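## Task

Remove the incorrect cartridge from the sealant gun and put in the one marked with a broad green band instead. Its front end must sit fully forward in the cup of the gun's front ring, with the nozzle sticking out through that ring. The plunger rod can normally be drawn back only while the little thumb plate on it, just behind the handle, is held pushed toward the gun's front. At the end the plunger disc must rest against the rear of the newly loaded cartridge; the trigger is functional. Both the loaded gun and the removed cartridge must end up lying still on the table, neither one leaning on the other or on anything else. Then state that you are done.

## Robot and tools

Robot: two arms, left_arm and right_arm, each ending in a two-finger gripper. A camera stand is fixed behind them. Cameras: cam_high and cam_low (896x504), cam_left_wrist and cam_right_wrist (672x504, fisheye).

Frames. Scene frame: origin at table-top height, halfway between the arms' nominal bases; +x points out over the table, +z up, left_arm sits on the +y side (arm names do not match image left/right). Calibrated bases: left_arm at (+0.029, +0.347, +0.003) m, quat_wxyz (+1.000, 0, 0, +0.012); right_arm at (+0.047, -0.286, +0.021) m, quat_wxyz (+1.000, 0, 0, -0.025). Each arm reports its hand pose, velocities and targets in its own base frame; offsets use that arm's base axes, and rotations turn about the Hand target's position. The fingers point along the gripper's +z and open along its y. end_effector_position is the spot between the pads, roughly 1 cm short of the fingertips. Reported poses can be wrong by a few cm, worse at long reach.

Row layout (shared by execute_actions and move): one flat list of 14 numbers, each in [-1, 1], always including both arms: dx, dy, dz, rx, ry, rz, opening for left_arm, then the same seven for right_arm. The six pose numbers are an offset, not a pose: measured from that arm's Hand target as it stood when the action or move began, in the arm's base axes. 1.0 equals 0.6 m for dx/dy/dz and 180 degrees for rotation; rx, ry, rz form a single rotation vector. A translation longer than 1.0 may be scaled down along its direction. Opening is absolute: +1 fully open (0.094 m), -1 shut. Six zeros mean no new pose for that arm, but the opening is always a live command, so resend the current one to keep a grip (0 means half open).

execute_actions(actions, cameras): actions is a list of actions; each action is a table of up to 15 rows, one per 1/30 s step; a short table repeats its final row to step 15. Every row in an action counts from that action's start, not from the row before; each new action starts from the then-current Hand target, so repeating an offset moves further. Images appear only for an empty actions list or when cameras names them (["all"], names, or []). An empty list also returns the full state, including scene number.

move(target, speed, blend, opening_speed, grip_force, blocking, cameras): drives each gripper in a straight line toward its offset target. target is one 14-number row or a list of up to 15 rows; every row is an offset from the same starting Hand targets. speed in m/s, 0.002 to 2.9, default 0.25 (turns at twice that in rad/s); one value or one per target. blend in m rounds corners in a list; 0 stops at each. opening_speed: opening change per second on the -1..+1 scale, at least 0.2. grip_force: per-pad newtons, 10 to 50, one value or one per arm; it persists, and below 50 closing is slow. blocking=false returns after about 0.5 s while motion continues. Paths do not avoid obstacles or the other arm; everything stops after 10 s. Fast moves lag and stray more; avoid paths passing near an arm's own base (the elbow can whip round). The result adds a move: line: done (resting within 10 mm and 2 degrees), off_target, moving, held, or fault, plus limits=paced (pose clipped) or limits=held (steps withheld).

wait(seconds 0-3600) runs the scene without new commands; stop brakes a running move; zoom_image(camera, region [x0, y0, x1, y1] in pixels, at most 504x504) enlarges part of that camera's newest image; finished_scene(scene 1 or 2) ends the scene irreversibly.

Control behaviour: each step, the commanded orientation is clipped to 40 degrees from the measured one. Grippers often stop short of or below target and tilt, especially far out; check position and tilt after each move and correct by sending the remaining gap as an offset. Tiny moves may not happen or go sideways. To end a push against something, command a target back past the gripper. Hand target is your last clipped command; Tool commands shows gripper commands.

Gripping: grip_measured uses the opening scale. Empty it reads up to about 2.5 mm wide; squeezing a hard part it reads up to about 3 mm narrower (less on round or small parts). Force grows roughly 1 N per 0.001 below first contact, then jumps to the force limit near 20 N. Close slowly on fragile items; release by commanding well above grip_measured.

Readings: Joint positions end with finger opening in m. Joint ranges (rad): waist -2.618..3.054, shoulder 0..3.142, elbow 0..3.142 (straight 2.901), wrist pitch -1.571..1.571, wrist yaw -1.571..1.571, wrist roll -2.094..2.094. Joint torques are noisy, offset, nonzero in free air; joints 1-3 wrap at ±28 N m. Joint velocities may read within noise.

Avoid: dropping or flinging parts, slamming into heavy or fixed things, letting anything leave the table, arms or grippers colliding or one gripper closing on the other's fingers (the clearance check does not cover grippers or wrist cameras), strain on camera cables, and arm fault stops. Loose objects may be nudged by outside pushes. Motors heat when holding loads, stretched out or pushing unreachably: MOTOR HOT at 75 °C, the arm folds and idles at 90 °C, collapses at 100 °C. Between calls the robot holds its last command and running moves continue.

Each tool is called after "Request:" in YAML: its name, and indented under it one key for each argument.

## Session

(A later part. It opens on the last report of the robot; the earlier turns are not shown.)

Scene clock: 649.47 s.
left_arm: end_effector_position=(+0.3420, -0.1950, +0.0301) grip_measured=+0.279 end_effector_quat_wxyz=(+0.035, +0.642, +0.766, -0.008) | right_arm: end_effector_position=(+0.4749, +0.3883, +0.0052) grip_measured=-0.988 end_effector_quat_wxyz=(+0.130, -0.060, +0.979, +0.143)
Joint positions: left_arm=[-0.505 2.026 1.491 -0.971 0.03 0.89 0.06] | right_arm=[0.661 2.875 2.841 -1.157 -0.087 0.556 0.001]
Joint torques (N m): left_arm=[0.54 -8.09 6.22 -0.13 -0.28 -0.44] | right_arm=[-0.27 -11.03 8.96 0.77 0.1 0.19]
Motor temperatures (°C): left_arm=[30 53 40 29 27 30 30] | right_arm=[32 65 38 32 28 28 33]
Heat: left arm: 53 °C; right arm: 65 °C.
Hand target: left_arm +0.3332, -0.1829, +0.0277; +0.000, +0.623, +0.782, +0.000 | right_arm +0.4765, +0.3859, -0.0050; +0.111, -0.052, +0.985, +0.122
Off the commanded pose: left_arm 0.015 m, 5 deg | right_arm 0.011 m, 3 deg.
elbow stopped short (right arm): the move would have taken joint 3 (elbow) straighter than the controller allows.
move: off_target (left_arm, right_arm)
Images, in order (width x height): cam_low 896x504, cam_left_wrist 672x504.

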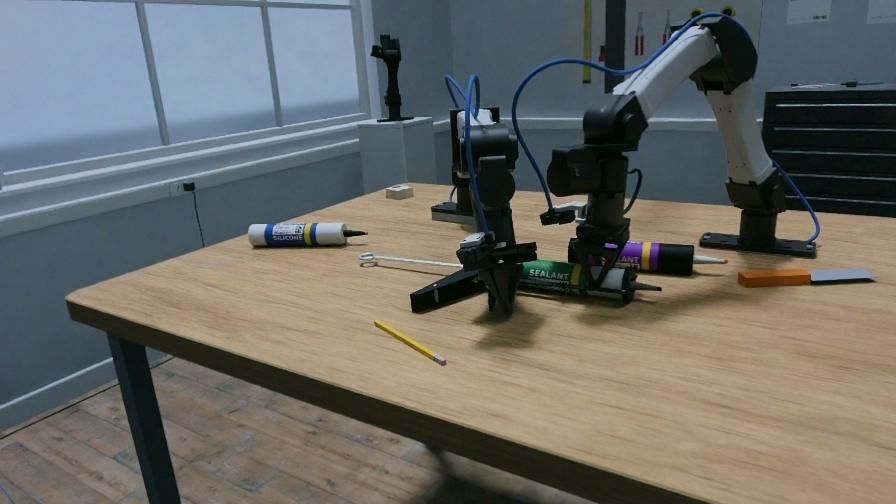

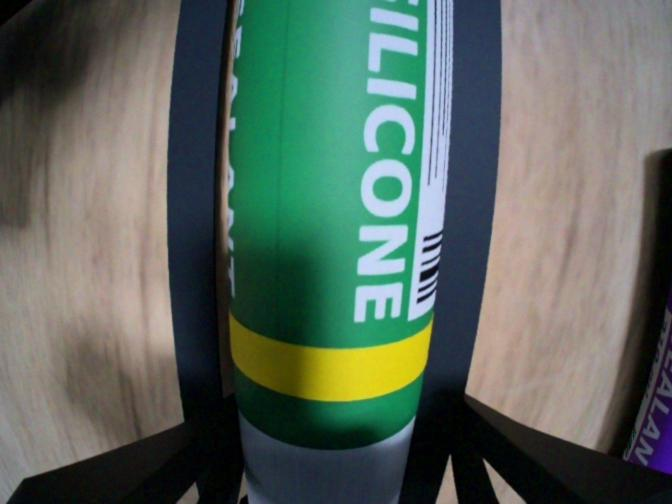

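Request:
move:
  target:
    - [0.0,0.0,0,0,0,0,0.6,0,0.02,0,0,0,0,-1]
    - [0.01,-0.02,0.2,0,0,0,0.6,0,0.02,0.15,0,0,0,-1]
  speed: 0.25
  cameras: ["cam_left_wrist","cam_right_wrist","cam_low"]

Request:
zoom_image:
  camera: "cam_left_wrist"
  region: [150, 0, 500, 250]

Scene clock: 655.53 s.
left_arm: end_effector_position=(+0.3365, -0.1916, +0.1479) grip_measured=+0.598 end_effector_quat_wxyz=(+0.003, +0.625, +0.781, -0.006) | right_arm: end_effector_position=(+0.4744, +0.3932, +0.0520) grip_measured=-0.988 end_effector_quat_wxyz=(+0.155, -0.052, +0.973, +0.161)
Joint positions: left_arm=[-0.512 2.035 1.98 -1.512 0.012 0.837 0.075] | right_arm=[0.669 2.796 2.849 -1.18 -0.081 0.582 0.001]
Joint torques (N m): left_arm=[-0.66 -7.15 7.9 0.27 -0.11 -0.13] | right_arm=[0.66 -16.44 8.2 0.95 0.11 0.19]
Motor temperatures (°C): left_arm=[30 53 41 29 27 30 30] | right_arm=[32 67 39 32 28 28 33]
Heat: left arm: 53 °C; right arm: 67 °C.
Hand target: left_arm +0.3392, -0.1949, +0.1478; +0.000, +0.623, +0.782, +0.000 | right_arm +0.4765, +0.3978, +0.0851; +0.112, -0.052, +0.985, +0.122
Off the commanded pose: left_arm 0.004 m, 1 deg | right_arm 0.033 m, 7 deg.
elbow stopped short (right arm): the move would have taken joint 3 (elbow) straighter than the controller allows.
move: off_target (right_arm)
Images, in order (width x height): cam_low 896x504, cam_left_wrist 672x504, cam_right_wrist 672x504.

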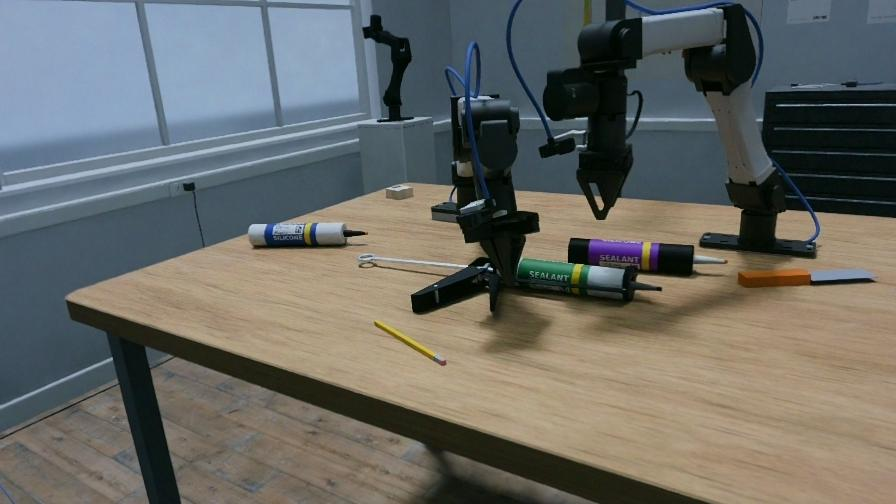

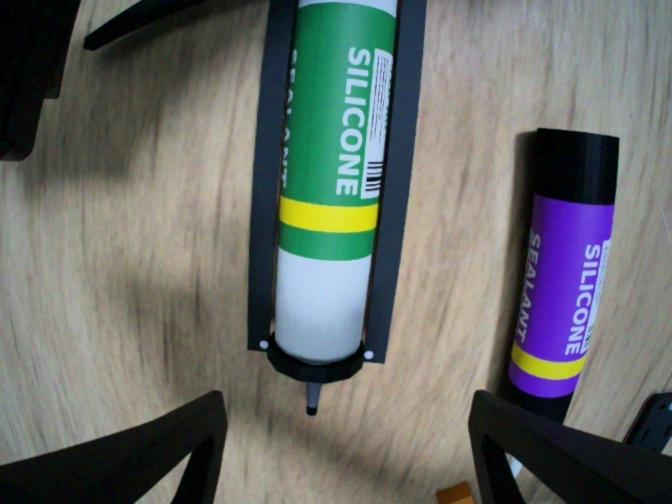

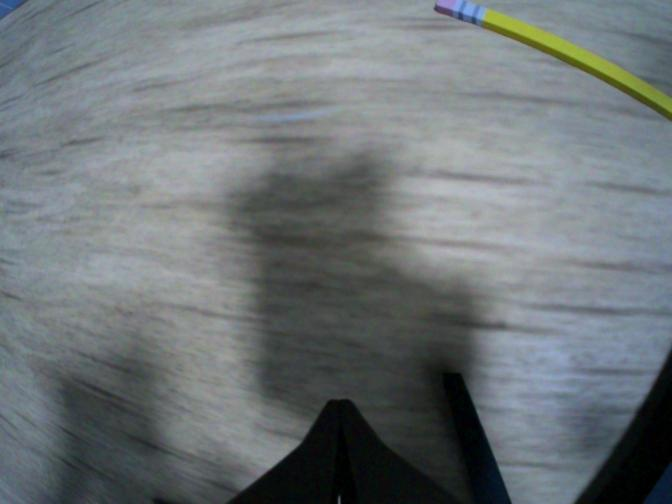

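Scaled by 1.440 from the camera's image (finer frame: 960x720).

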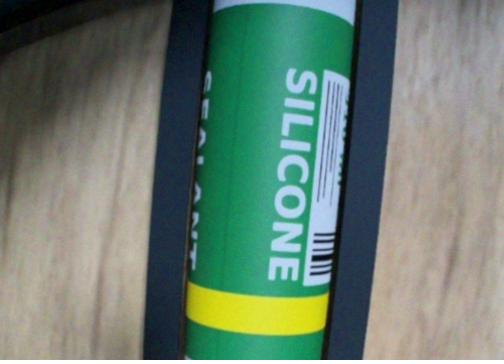

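Request:
move:
  target:
    - [0.0,0.0,0.0,0,0,0,0.6,-0.25,-0.35,0.2,0,0,0,-1]
    - [0.025,-0.12,0.0,0,0,0,0.6,-0.25,-0.4,0.2,0,0,0,-1]
  speed: 0.3
  cameras: ["cam_left_wrist","cam_low"]

Request:
zoom_image:
  camera: "cam_left_wrist"
  region: [150, 0, 500, 250]

Request:
zoom_image:
  camera: "cam_low"
  region: [480, 230, 700, 320]

Scene clock: 662.63 s.
left_arm: end_effector_position=(+0.3496, -0.2672, +0.1505) grip_measured=+0.598 end_effector_quat_wxyz=(+0.037, +0.629, +0.776, -0.004) | right_arm: end_effector_position=(+0.3277, +0.1572, +0.1947) grip_measured=-0.988 end_effector_quat_wxyz=(+0.096, -0.040, +0.989, +0.108)
Joint positions: left_arm=[-0.649 2.226 2.288 -1.559 0.01 0.713 0.075] | right_arm=[0.381 1.704 1.695 -1.307 -0.138 0.318 0.001]
Joint torques (N m): left_arm=[0.59 -8.03 7.77 0.4 -0.09 -0.13] | right_arm=[-0.91 -9.13 5.83 0.83 -0.25 -0.17]
Motor temperatures (°C): left_arm=[30 52 41 29 27 30 29] | right_arm=[32 70 38 32 28 28 33]
Heat: left arm: 52 °C; right arm: 70 °C.
Hand target: left_arm +0.3541, -0.2669, +0.1477; +0.000, +0.623, +0.782, +0.000 | right_arm +0.3265, +0.1579, +0.2051; +0.112, -0.052, +0.985, +0.122
Off the commanded pose: left_arm 0.005 m, 4 deg | right_arm 0.010 m, 3 deg.
joint sent to its limit (left arm) — joint 4 (wrist pitch), lower limit. The joint targets are off in orientation, not in position.
move: off_target (left_arm, right_arm)
Images, in order (width x height): cam_low 896x504, cam_left_wrist 672x504.

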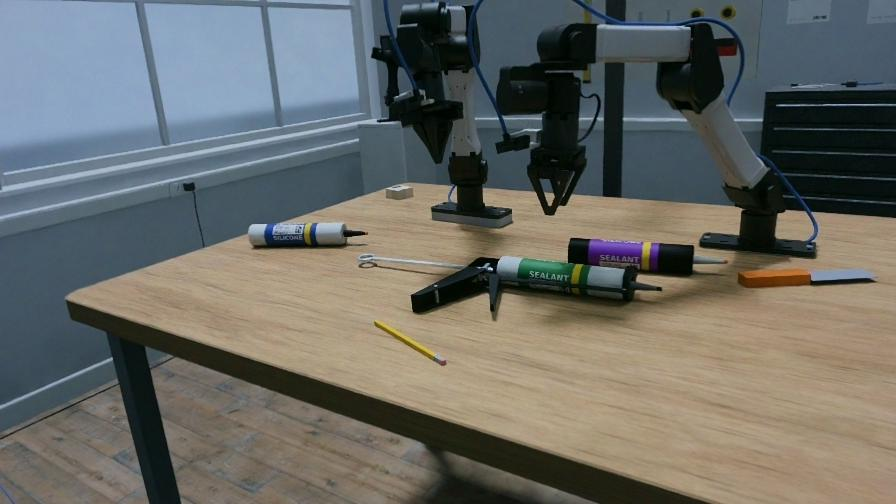

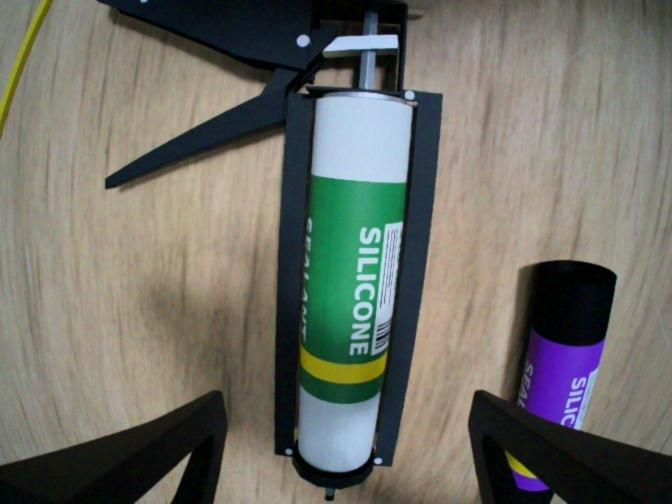

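Scaled by 1.440 from the camera's image (finer frame: 960x720).

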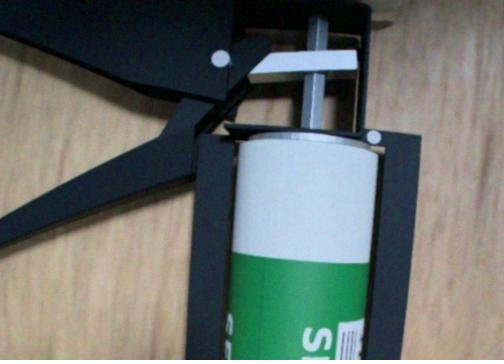

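Scaled by 2.291 from the camera's image (finer frame: 1280x720).

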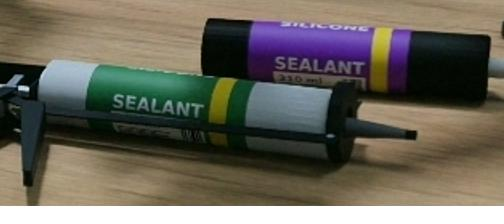

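Request:
move:
  target:
    - [0.0,0.0,0.03,0,0,0.2,1,-0.1,-0.25,0,0,0,0,-1]
    - [0.111,-0.168,-0.04,0,0,0.472,1,-0.1,-0.3,0,0,0,0,-1]
  speed: 0.3
  cameras: ["cam_left_wrist"]

Scene clock: 679.20 s.
left_arm: end_effector_position=(+0.4152, -0.3602, +0.1272) grip_measured=+0.998 end_effector_quat_wxyz=(+0.115, -0.060, +0.985, -0.109) | right_arm: end_effector_position=(+0.2633, -0.0227, +0.2019) grip_measured=-0.988 end_effector_quat_wxyz=(+0.110, -0.048, +0.986, +0.114)
Joint positions: left_arm=[-0.716 2.606 2.836 -1.482 -0.006 -0.837 0.094] | right_arm=[-0.272 1.427 1.45 -1.453 -0.285 -0.349 0.001]
Joint torques (N m): left_arm=[-0.08 -9.88 8.01 1.22 -0.06 -0.15] | right_arm=[-0.9 -3.29 8.36 0.37 -0.36 -0.08]
Motor temperatures (°C): left_arm=[30 51 43 29 27 30 29] | right_arm=[32 64 38 32 28 28 33]
Heat: left arm: 51 °C; right arm: 64 °C.
Hand target: left_arm +0.4207, -0.3678, +0.1237; +0.000, -0.069, +0.998, +0.000 | right_arm +0.2664, -0.0221, +0.2051; +0.112, -0.052, +0.985, +0.122
Off the commanded pose: left_arm 0.010 m, 18 deg | right_arm 0.005 m, 1 deg.
elbow stopped short (left arm): the move would have taken joint 3 (elbow) straighter than the controller allows.
move: off_target (left_arm)

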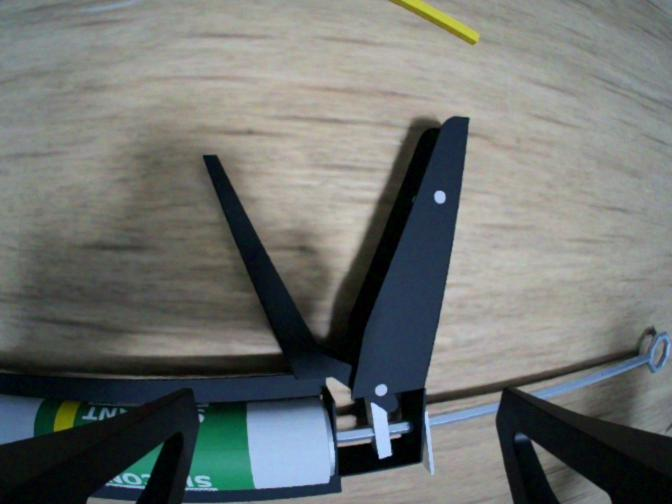

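Request:
move:
  target: [-0.026,-0.045,-0.092,0,0,-0.025,1,0,0,0,0,0,0,-1]
  speed: 0.2
  cameras: ["cam_left_wrist"]

Scene clock: 686.73 s.
left_arm: end_effector_position=(+0.4016, -0.3857, +0.0723) grip_measured=+0.998 end_effector_quat_wxyz=(+0.088, -0.036, +0.992, -0.087) | right_arm: end_effector_position=(+0.2633, -0.0226, +0.2019) grip_measured=-0.988 end_effector_quat_wxyz=(+0.110, -0.048, +0.986, +0.114)
Joint positions: left_arm=[-0.767 2.713 2.836 -1.446 -0.006 -0.838 0.094] | right_arm=[-0.272 1.427 1.45 -1.453 -0.286 -0.349 0.001]
Joint torques (N m): left_arm=[-0.29 -10.44 8.13 1.11 -0.02 0.03] | right_arm=[-0.85 -3.21 8.24 0.4 -0.36 -0.05]
Motor temperatures (°C): left_arm=[30 52 43 30 27 30 29] | right_arm=[32 61 38 32 28 28 33]
Heat: left arm: 52 °C; right arm: 61 °C.
Hand target: left_arm +0.4052, -0.3947, +0.0686; +0.000, -0.030, +1.000, +0.000 | right_arm +0.2665, -0.0221, +0.2051; +0.112, -0.052, +0.985, +0.122
Off the commanded pose: left_arm 0.010 m, 14 deg | right_arm 0.004 m, 1 deg.
elbow stopped short (left arm): the move would have taken joint 3 (elbow) straighter than the controller allows.
move: off_target (left_arm)

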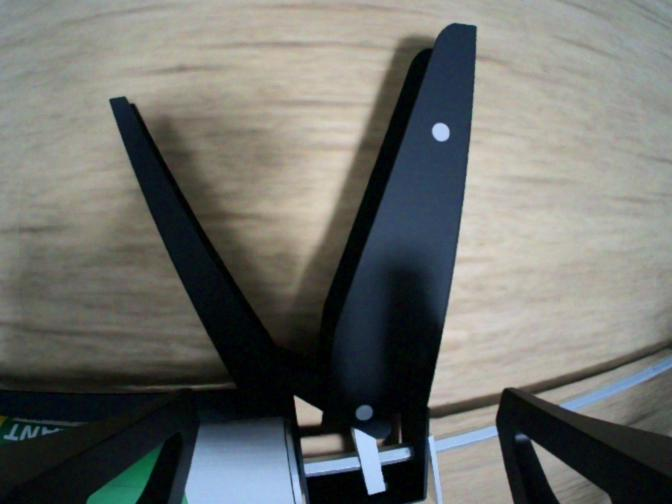

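Request:
move:
  target: [-0.010,-0.005,-0.047,0,0,0,1,0,0,0,0,0,0,-1]
  speed: 0.15
  cameras: ["cam_left_wrist"]

Scene clock: 693.00 s.
left_arm: end_effector_position=(+0.3966, -0.3882, +0.0454) grip_measured=+0.998 end_effector_quat_wxyz=(+0.071, -0.031, +0.994, -0.071) | right_arm: end_effector_position=(+0.2633, -0.0226, +0.2019) grip_measured=-0.988 end_effector_quat_wxyz=(+0.110, -0.048, +0.986, +0.114)
Joint positions: left_arm=[-0.777 2.764 2.836 -1.442 -0.006 -0.838 0.094] | right_arm=[-0.272 1.427 1.45 -1.453 -0.286 -0.349 0.001]
Joint torques (N m): left_arm=[-0.43 -10.55 8.14 0.97 -0.02 -0.06] | right_arm=[-0.83 -3.17 8.31 0.39 -0.33 -0.09]
Motor temperatures (°C): left_arm=[30 52 44 30 27 30 29] | right_arm=[32 59 38 31 28 28 33]
Heat: left arm: 52 °C; right arm: 59 °C.
Hand target: left_arm +0.3991, -0.3978, +0.0403; +0.000, -0.030, +1.000, +0.000 | right_arm +0.2665, -0.0221, +0.2051; +0.112, -0.052, +0.985, +0.122
Off the commanded pose: left_arm 0.011 m, 12 deg | right_arm 0.005 m, 1 deg.
elbow stopped short (left arm): the move would have taken joint 3 (elbow) straighter than the controller allows.
move: off_target (left_arm)

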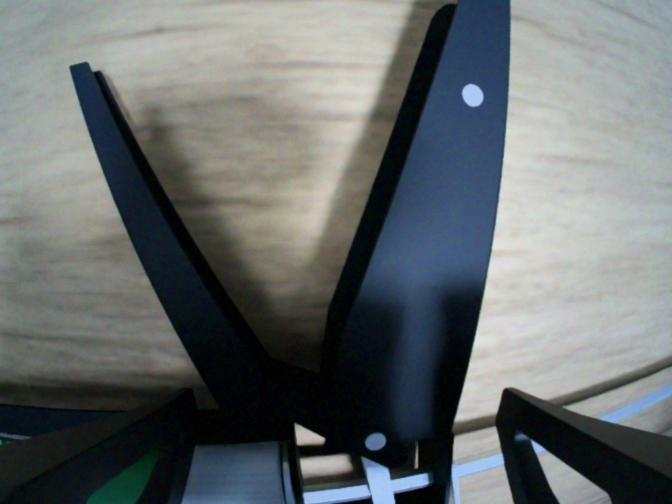

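Request:
move:
  target:
    - [0.0,0.008,0,0,0,0,1,0,0,0,0,0,0,-1]
    - [0.0,0.008,-0.037,0,0,0,1,0,0,0,0,0,0,-1]
    - [0.0,0.008,-0.037,0,0,0,0.6,0,0,0,0,0,0,-1]
  speed: 0.1
  opening_speed: 0.6
  cameras: ["cam_left_wrist"]

Scene clock: 699.33 s.
left_arm: end_effector_position=(+0.3987, -0.3865, +0.0421) grip_measured=+0.603 end_effector_quat_wxyz=(+0.076, -0.032, +0.995, -0.064) | right_arm: end_effector_position=(+0.2633, -0.0226, +0.2019) grip_measured=-0.988 end_effector_quat_wxyz=(+0.110, -0.048, +0.986, +0.114)
Joint positions: left_arm=[-0.777 2.78 2.856 -1.45 -0.021 -0.838 0.075] | right_arm=[-0.272 1.427 1.45 -1.453 -0.286 -0.349 0.001]
Joint torques (N m): left_arm=[0.1 -8.57 6.52 1.03 0.12 0.01] | right_arm=[-0.84 -3.28 8.29 0.39 -0.36 -0.06]
Motor temperatures (°C): left_arm=[30 52 44 30 27 30 29] | right_arm=[32 57 38 31 28 28 33]
Heat: left arm: 52 °C; right arm: 57 °C.
Hand target: left_arm +0.3990, -0.3930, +0.0180; +0.000, -0.030, +1.000, +0.000 | right_arm +0.2665, -0.0221, +0.2051; +0.112, -0.052, +0.985, +0.122
Off the commanded pose: left_arm 0.025 m, 11 deg | right_arm 0.005 m, 1 deg.
elbow stopped short (left arm): the move would have taken joint 3 (elbow) straighter than the controller allows.
move: off_target (left_arm); target 3's new opening was sent with left_arm's hand 0.026 m and 12 deg from that target

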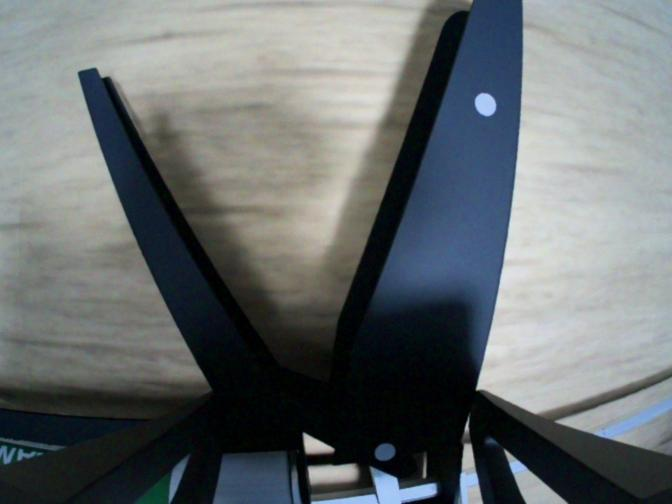

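Request:
move:
  target: [0.0,0.0,0.02,0,0,0,0.1,0,0,0,0,0,0,-1]
  opening_speed: 0.5
  cameras: ["cam_left_wrist"]

Scene clock: 703.10 s.
left_arm: end_effector_position=(+0.4014, -0.3871, +0.0426) grip_measured=+0.490 end_effector_quat_wxyz=(+0.081, -0.022, +0.994, -0.066) | right_arm: end_effector_position=(+0.2633, -0.0226, +0.2019) grip_measured=-0.988 end_effector_quat_wxyz=(+0.110, -0.048, +0.986, +0.114)
Joint positions: left_arm=[-0.775 2.78 2.856 -1.44 -0.024 -0.817 0.07] | right_arm=[-0.272 1.427 1.45 -1.453 -0.286 -0.349 0.001]
Joint torques (N m): left_arm=[-0.06 -10.44 6.48 0.92 0.13 -0.16] | right_arm=[-0.91 -3.19 8.25 0.4 -0.37 -0.1]
Motor temperatures (°C): left_arm=[30 52 43 30 27 30 29] | right_arm=[32 56 38 31 28 28 33]
Heat: left arm: 52 °C; right arm: 56 °C.
Hand target: left_arm +0.3991, -0.3929, +0.0300; +0.000, -0.030, +1.000, +0.000 | right_arm +0.2665, -0.0221, +0.2051; +0.112, -0.052, +0.985, +0.122
Off the commanded pose: left_arm 0.014 m, 12 deg | right_arm 0.005 m, 1 deg.
elbow stopped short (left arm): the move would have taken joint 3 (elbow) straighter than the controller allows.
move: off_target (left_arm)

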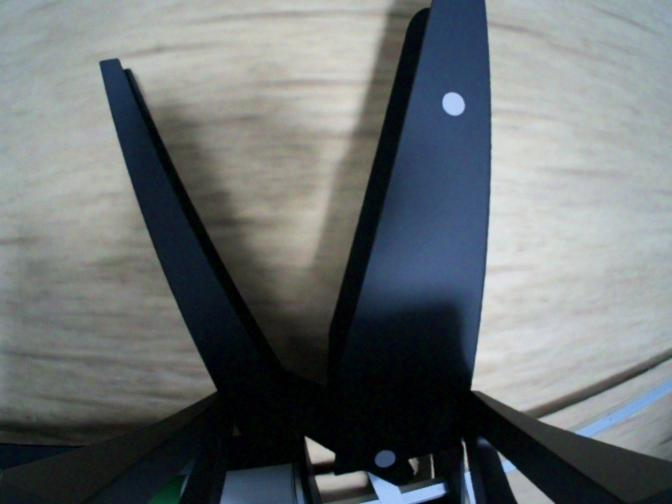

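Request:
zoom_image:
  camera: "cam_left_wrist"
  region: [180, 380, 500, 504]

Request:
zoom_image:
  camera: "cam_left_wrist"
  region: [90, 0, 500, 400]

Scaled by 1.575 from the camera's image (finer frame: 960x720).

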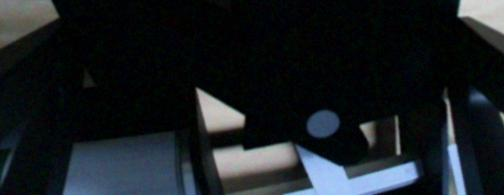

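Scaled by 1.229 from the camera's image (finer frame: 960x720).

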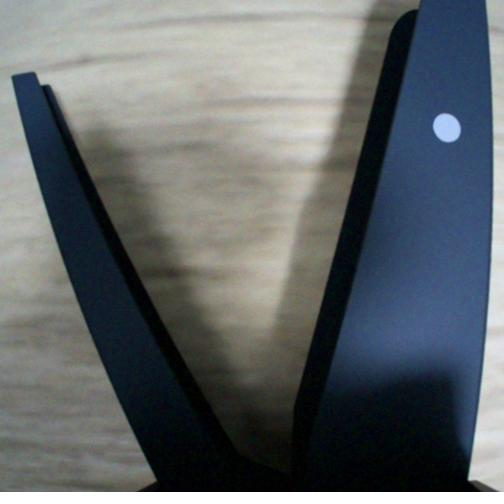

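Request:
move:
  target:
    - [0.0,0.0,0.01,0,0,0,1,0,0,0,0,0,0,-1]
    - [0.055,0.005,0.02,0,0,0,1,0,0,0,0,0,0,-1]
  speed: 0.15
  cameras: ["cam_left_wrist"]

Scene clock: 711.47 s.
left_arm: end_effector_position=(+0.4215, -0.3830, +0.0449) grip_measured=+0.998 end_effector_quat_wxyz=(+0.093, -0.037, +0.991, -0.087) | right_arm: end_effector_position=(+0.2633, -0.0226, +0.2019) grip_measured=-0.988 end_effector_quat_wxyz=(+0.110, -0.048, +0.986, +0.114)
Joint positions: left_arm=[-0.74 2.781 2.856 -1.391 -0.006 -0.813 0.094] | right_arm=[-0.272 1.427 1.45 -1.453 -0.286 -0.349 0.001]
Joint torques (N m): left_arm=[0.92 -11.66 6.57 1.4 0.01 0.15] | right_arm=[-0.84 -3.3 8.32 0.39 -0.35 -0.09]
Heat: left arm: 52 °C; right arm: 54 °C.
Hand target: left_arm +0.4321, -0.3898, +0.0420; +0.000, -0.030, +1.000, +0.000 | right_arm +0.2665, -0.0221, +0.2051; +0.112, -0.052, +0.985, +0.122
Off the commanded pose: left_arm 0.013 m, 15 deg | right_arm 0.005 m, 1 deg.
elbow stopped short (left arm): the move would have taken joint 3 (elbow) straighter than the controller allows.
move: off_target (left_arm)

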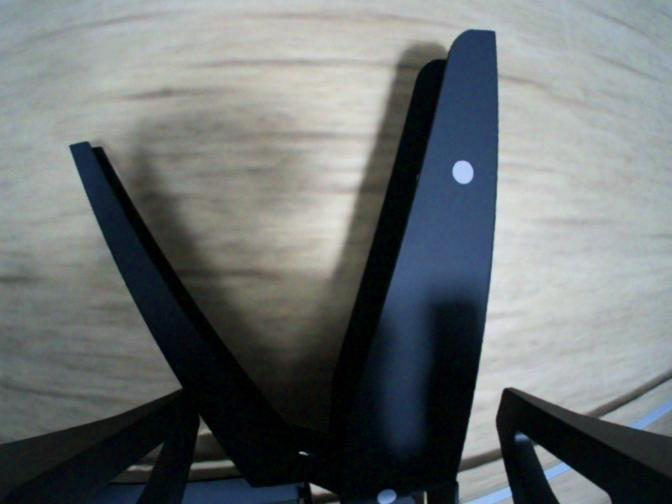

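Request:
move:
  target:
    - [-0.012,0.010,0.0,0,0,0,1,0,0,0,0,0,0,-1]
    - [-0.012,0.010,-0.04,0,0,0,1,0,0,0,0,0,0,-1]
  speed: 0.1
  cameras: ["cam_left_wrist"]

Scene clock: 717.27 s.
left_arm: end_effector_position=(+0.4197, -0.3814, +0.0302) grip_measured=+0.998 end_effector_quat_wxyz=(+0.083, -0.035, +0.993, -0.077) | right_arm: end_effector_position=(+0.2633, -0.0226, +0.2019) grip_measured=-0.988 end_effector_quat_wxyz=(+0.110, -0.048, +0.986, +0.114)
Joint positions: left_arm=[-0.74 2.808 2.856 -1.392 -0.006 -0.81 0.094] | right_arm=[-0.272 1.427 1.45 -1.453 -0.286 -0.349 0.001]
Joint torques (N m): left_arm=[0.81 -10.56 6.61 1.1 0.01 0.13] | right_arm=[-0.87 -3.21 8.25 0.36 -0.37 -0.09]
Heat: left arm: 53 °C; right arm: 53 °C.
Hand target: left_arm +0.4249, -0.3838, +0.0181; +0.000, -0.030, +1.000, +0.000 | right_arm +0.2665, -0.0221, +0.2051; +0.112, -0.052, +0.985, +0.122
Off the commanded pose: left_arm 0.013 m, 13 deg | right_arm 0.005 m, 1 deg.
elbow stopped short (left arm): the move would have taken joint 3 (elbow) straighter than the controller allows.
move: off_target (left_arm)

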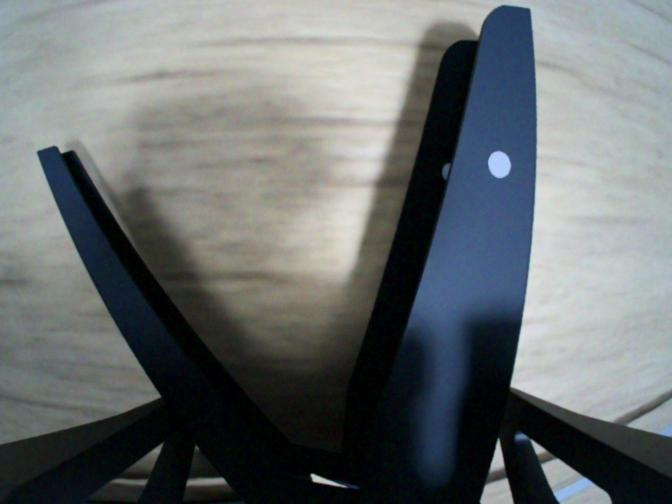

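Request:
move:
  target: [0,0,0.02,0,0,0,-0.1,0,0,0,0,0,0,-1]
  opening_speed: 0.6
  cameras: ["cam_left_wrist"]

Scene clock: 721.40 s.
left_arm: end_effector_position=(+0.4308, -0.3807, +0.0321) grip_measured=+0.410 end_effector_quat_wxyz=(+0.098, -0.032, +0.991, -0.084) | right_arm: end_effector_position=(+0.2633, -0.0226, +0.2019) grip_measured=-0.988 end_effector_quat_wxyz=(+0.110, -0.048, +0.986, +0.114)
Joint positions: left_arm=[-0.728 2.808 2.856 -1.36 -0.013 -0.79 0.066] | right_arm=[-0.272 1.427 1.45 -1.453 -0.286 -0.349 0.001]
Joint torques (N m): left_arm=[-0.55 -12.45 6.63 0.74 0.04 -0.05] | right_arm=[-0.88 -3.25 8.29 0.39 -0.34 -0.09]
Heat: left arm: 53 °C; right arm: 53 °C.
Hand target: left_arm +0.4248, -0.3840, +0.0301; +0.000, -0.030, +1.000, +0.000 | right_arm +0.2665, -0.0221, +0.2051; +0.112, -0.052, +0.985, +0.122
Off the commanded pose: left_arm 0.007 m, 15 deg | right_arm 0.005 m, 1 deg.
elbow stopped short (left arm): the move would have taken joint 3 (elbow) straighter than the controller allows.
move: off_target (left_arm)

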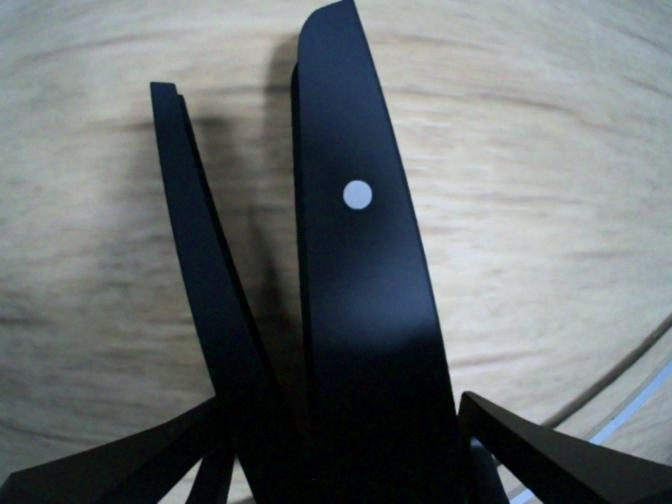

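Request:
move:
  target:
    - [0,0,0,0,0,0,0.95,0,0,0,0,0,0,-1]
    - [0,0,0,0,0,0,-0.1,0,0,0,0,0,0,-1]
    - [0,0,0,0,0,0,0.95,0,0,0,0,0,0,-1]
    - [0,0,0,0,0,0,-0.1,0,0,0,0,0,0,-1]
    - [0,0,0,0,0,0,0.95,0,0,0,0,0,0,-1]
  opening_speed: 2
  cameras: ["cam_left_wrist","cam_low"]

Request:
zoom_image:
  camera: "cam_low"
  region: [400, 220, 700, 350]

Scene clock: 729.07 s.
left_arm: end_effector_position=(+0.4228, -0.3749, +0.0297) grip_measured=+0.947 end_effector_quat_wxyz=(+0.082, -0.042, +0.993, -0.072) | right_arm: end_effector_position=(+0.2633, -0.0226, +0.2019) grip_measured=-0.988 end_effector_quat_wxyz=(+0.110, -0.048, +0.986, +0.114)
Joint positions: left_arm=[-0.729 2.808 2.856 -1.401 -0.01 -0.812 0.091] | right_arm=[-0.272 1.427 1.45 -1.453 -0.286 -0.349 0.001]
Joint torques (N m): left_arm=[-0.34 -12.4 6.54 1.1 0.03 0.14] | right_arm=[-0.91 -3.26 8.28 0.38 -0.34 -0.11]
Motor temperatures (°C): left_arm=[30 55 42 30 27 30 29] | right_arm=[32 52 38 31 28 28 33]
Heat: left arm: 55 °C; right arm: 52 °C.
Hand target: left_arm +0.4250, -0.3839, +0.0301; +0.000, -0.030, +1.000, +0.000 | right_arm +0.2665, -0.0221, +0.2051; +0.112, -0.052, +0.985, +0.122
Off the commanded pose: left_arm 0.009 m, 13 deg | right_arm 0.005 m, 1 deg.
elbow stopped short (left arm): the move would have taken joint 3 (elbow) straighter than the controller allows.
move: done; target 2's new opening was sent with left_arm's hand 0.007 m and 14 deg from that target; target 3's new opening was sent with left_arm's hand 0.008 m and 13 deg from that target; target 4's new opening was sent with left_arm's hand 0.007 m and 13 deg from that target; target 5's new opening was sent with left_arm's hand 0.009 m and 13 deg from that target
Images, in order (width x height): cam_low 896x504, cam_left_wrist 672x504.

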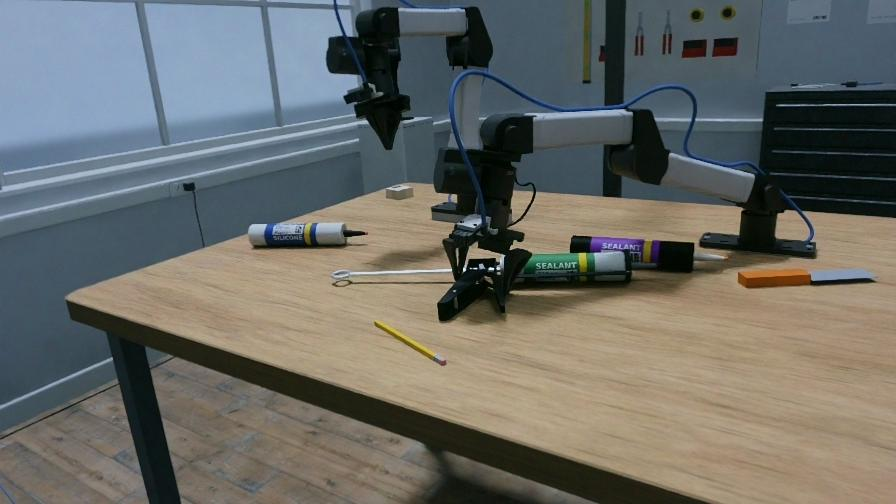

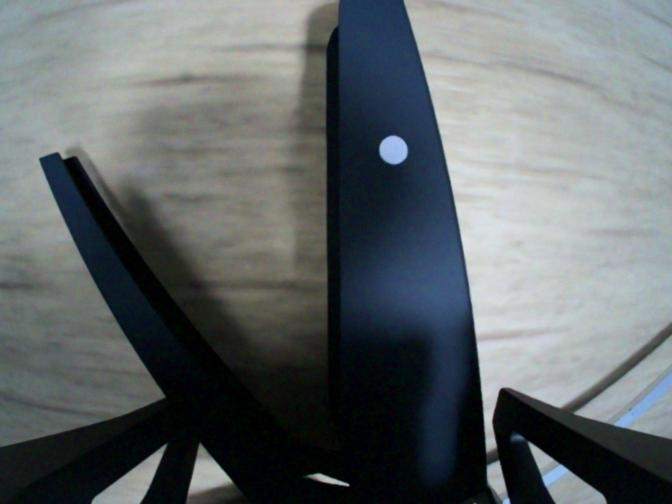

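Scaled by 1.680 from the camera's image (finer frame: 1280x720).

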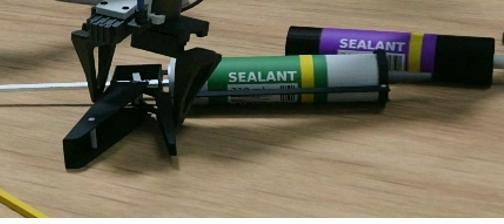

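Request:
move:
  target:
    - [0,0,0.12,0,0,0,0.95,0,0,0,0,0,0,-1]
    - [-0.14,0.15,0.25,0,0,-0.45,0.95,0,0,0,0,0,0,-1]
  speed: 0.3
  cameras: ["cam_left_wrist","cam_high","cam_low"]

Request:
zoom_image:
  camera: "cam_low"
  region: [480, 220, 740, 320]

Scene clock: 736.10 s.
left_arm: end_effector_position=(+0.3454, -0.2984, +0.1637) grip_measured=+0.948 end_effector_quat_wxyz=(+0.069, +0.616, +0.784, -0.010) | right_arm: end_effector_position=(+0.2633, -0.0226, +0.2019) grip_measured=-0.988 end_effector_quat_wxyz=(+0.110, -0.048, +0.986, +0.114)
Joint positions: left_arm=[-0.707 2.254 2.384 -1.56 0.015 0.625 0.092] | right_arm=[-0.272 1.427 1.45 -1.453 -0.286 -0.349 0.001]
Joint torques (N m): left_arm=[-0.17 -13.74 4.63 0.58 -0.13 0.13] | right_arm=[-0.81 -3.37 8.36 0.38 -0.34 -0.08]
Motor temperatures (°C): left_arm=[30 58 42 30 27 30 29] | right_arm=[32 51 38 31 28 28 33]
Heat: left arm: 58 °C; right arm: 51 °C.
Hand target: left_arm +0.3410, -0.2939, +0.1801; +0.000, +0.627, +0.779, +0.000 | right_arm +0.2665, -0.0221, +0.2051; +0.112, -0.052, +0.985, +0.122
Off the commanded pose: left_arm 0.018 m, 8 deg | right_arm 0.005 m, 1 deg.
elbow stopped short (left arm): the move would have taken joint 3 (elbow) straighter than the controller allows.
joint sent to its limit (left arm) — joint 4 (wrist pitch), lower limit. The joint targets are off in orientation, not in position.
move: off_target (left_arm)
Images, in order (width x height): cam_high 896x504, cam_low 896x504, cam_left_wrist 672x504.

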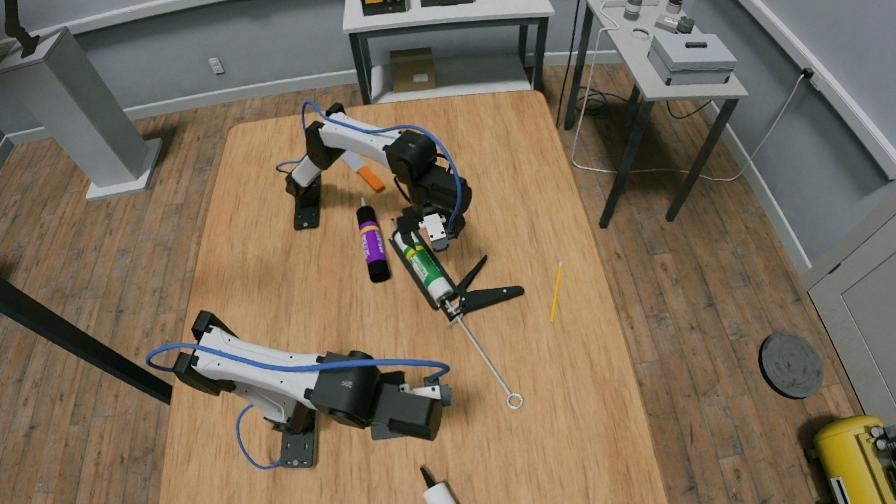

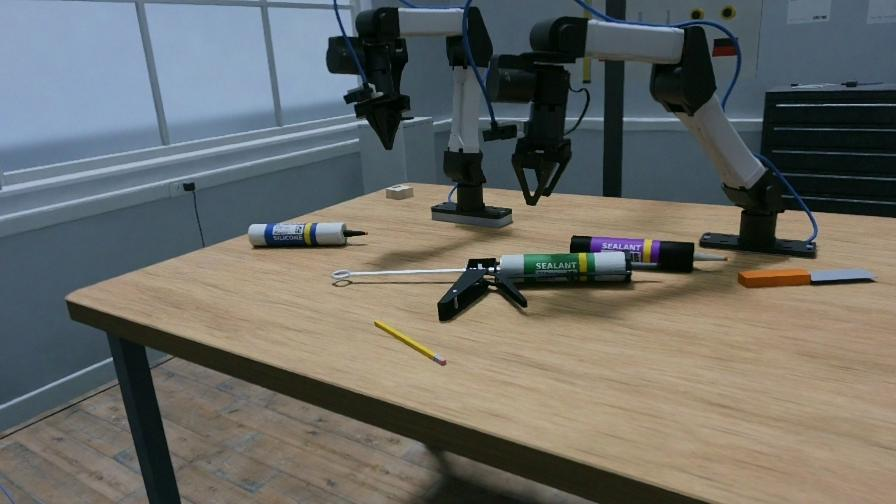

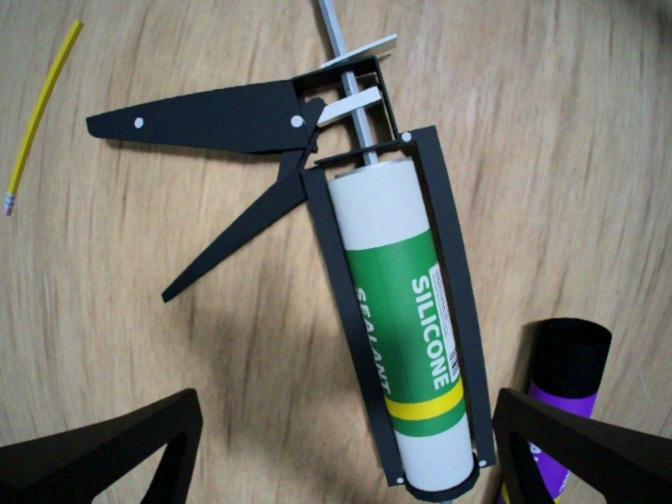

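Scaled by 1.938 from the camera's image (finer frame: 1280x720).

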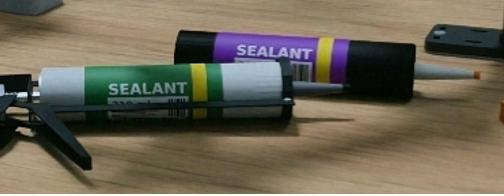

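Request:
zoom_image:
  camera: "cam_left_wrist"
  region: [270, 80, 480, 230]

Request:
zoom_image:
  camera: "cam_high"
  region: [340, 180, 540, 340]

Request:
zoom_image:
  camera: "cam_left_wrist"
  region: [360, 380, 560, 504]

Scaled by 2.400 from the camera's image (finer frame: 960x720).

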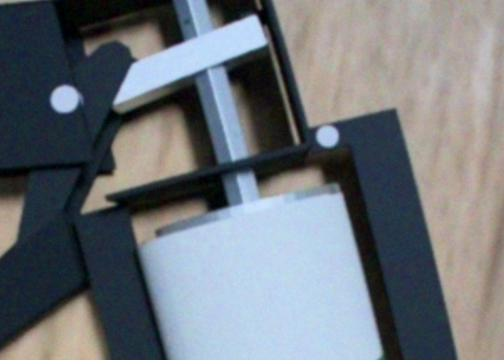

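Scaled by 2.520 from the camera's image (finer frame: 1280x720).

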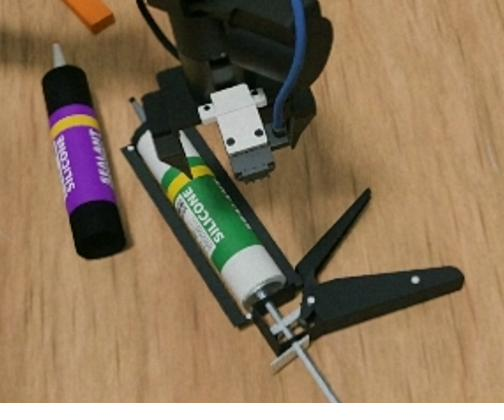

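Scaled by 2.520 from the camera's image (finer frame: 960x720).

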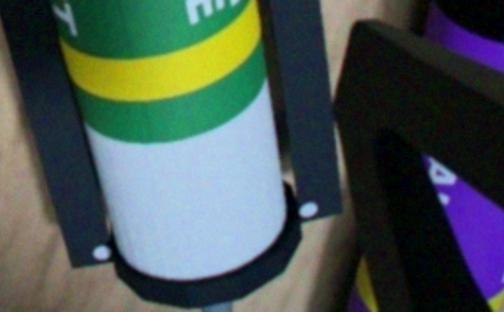

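Request:
finished_scene:
  scene: 1

The scene is finished: the task was done.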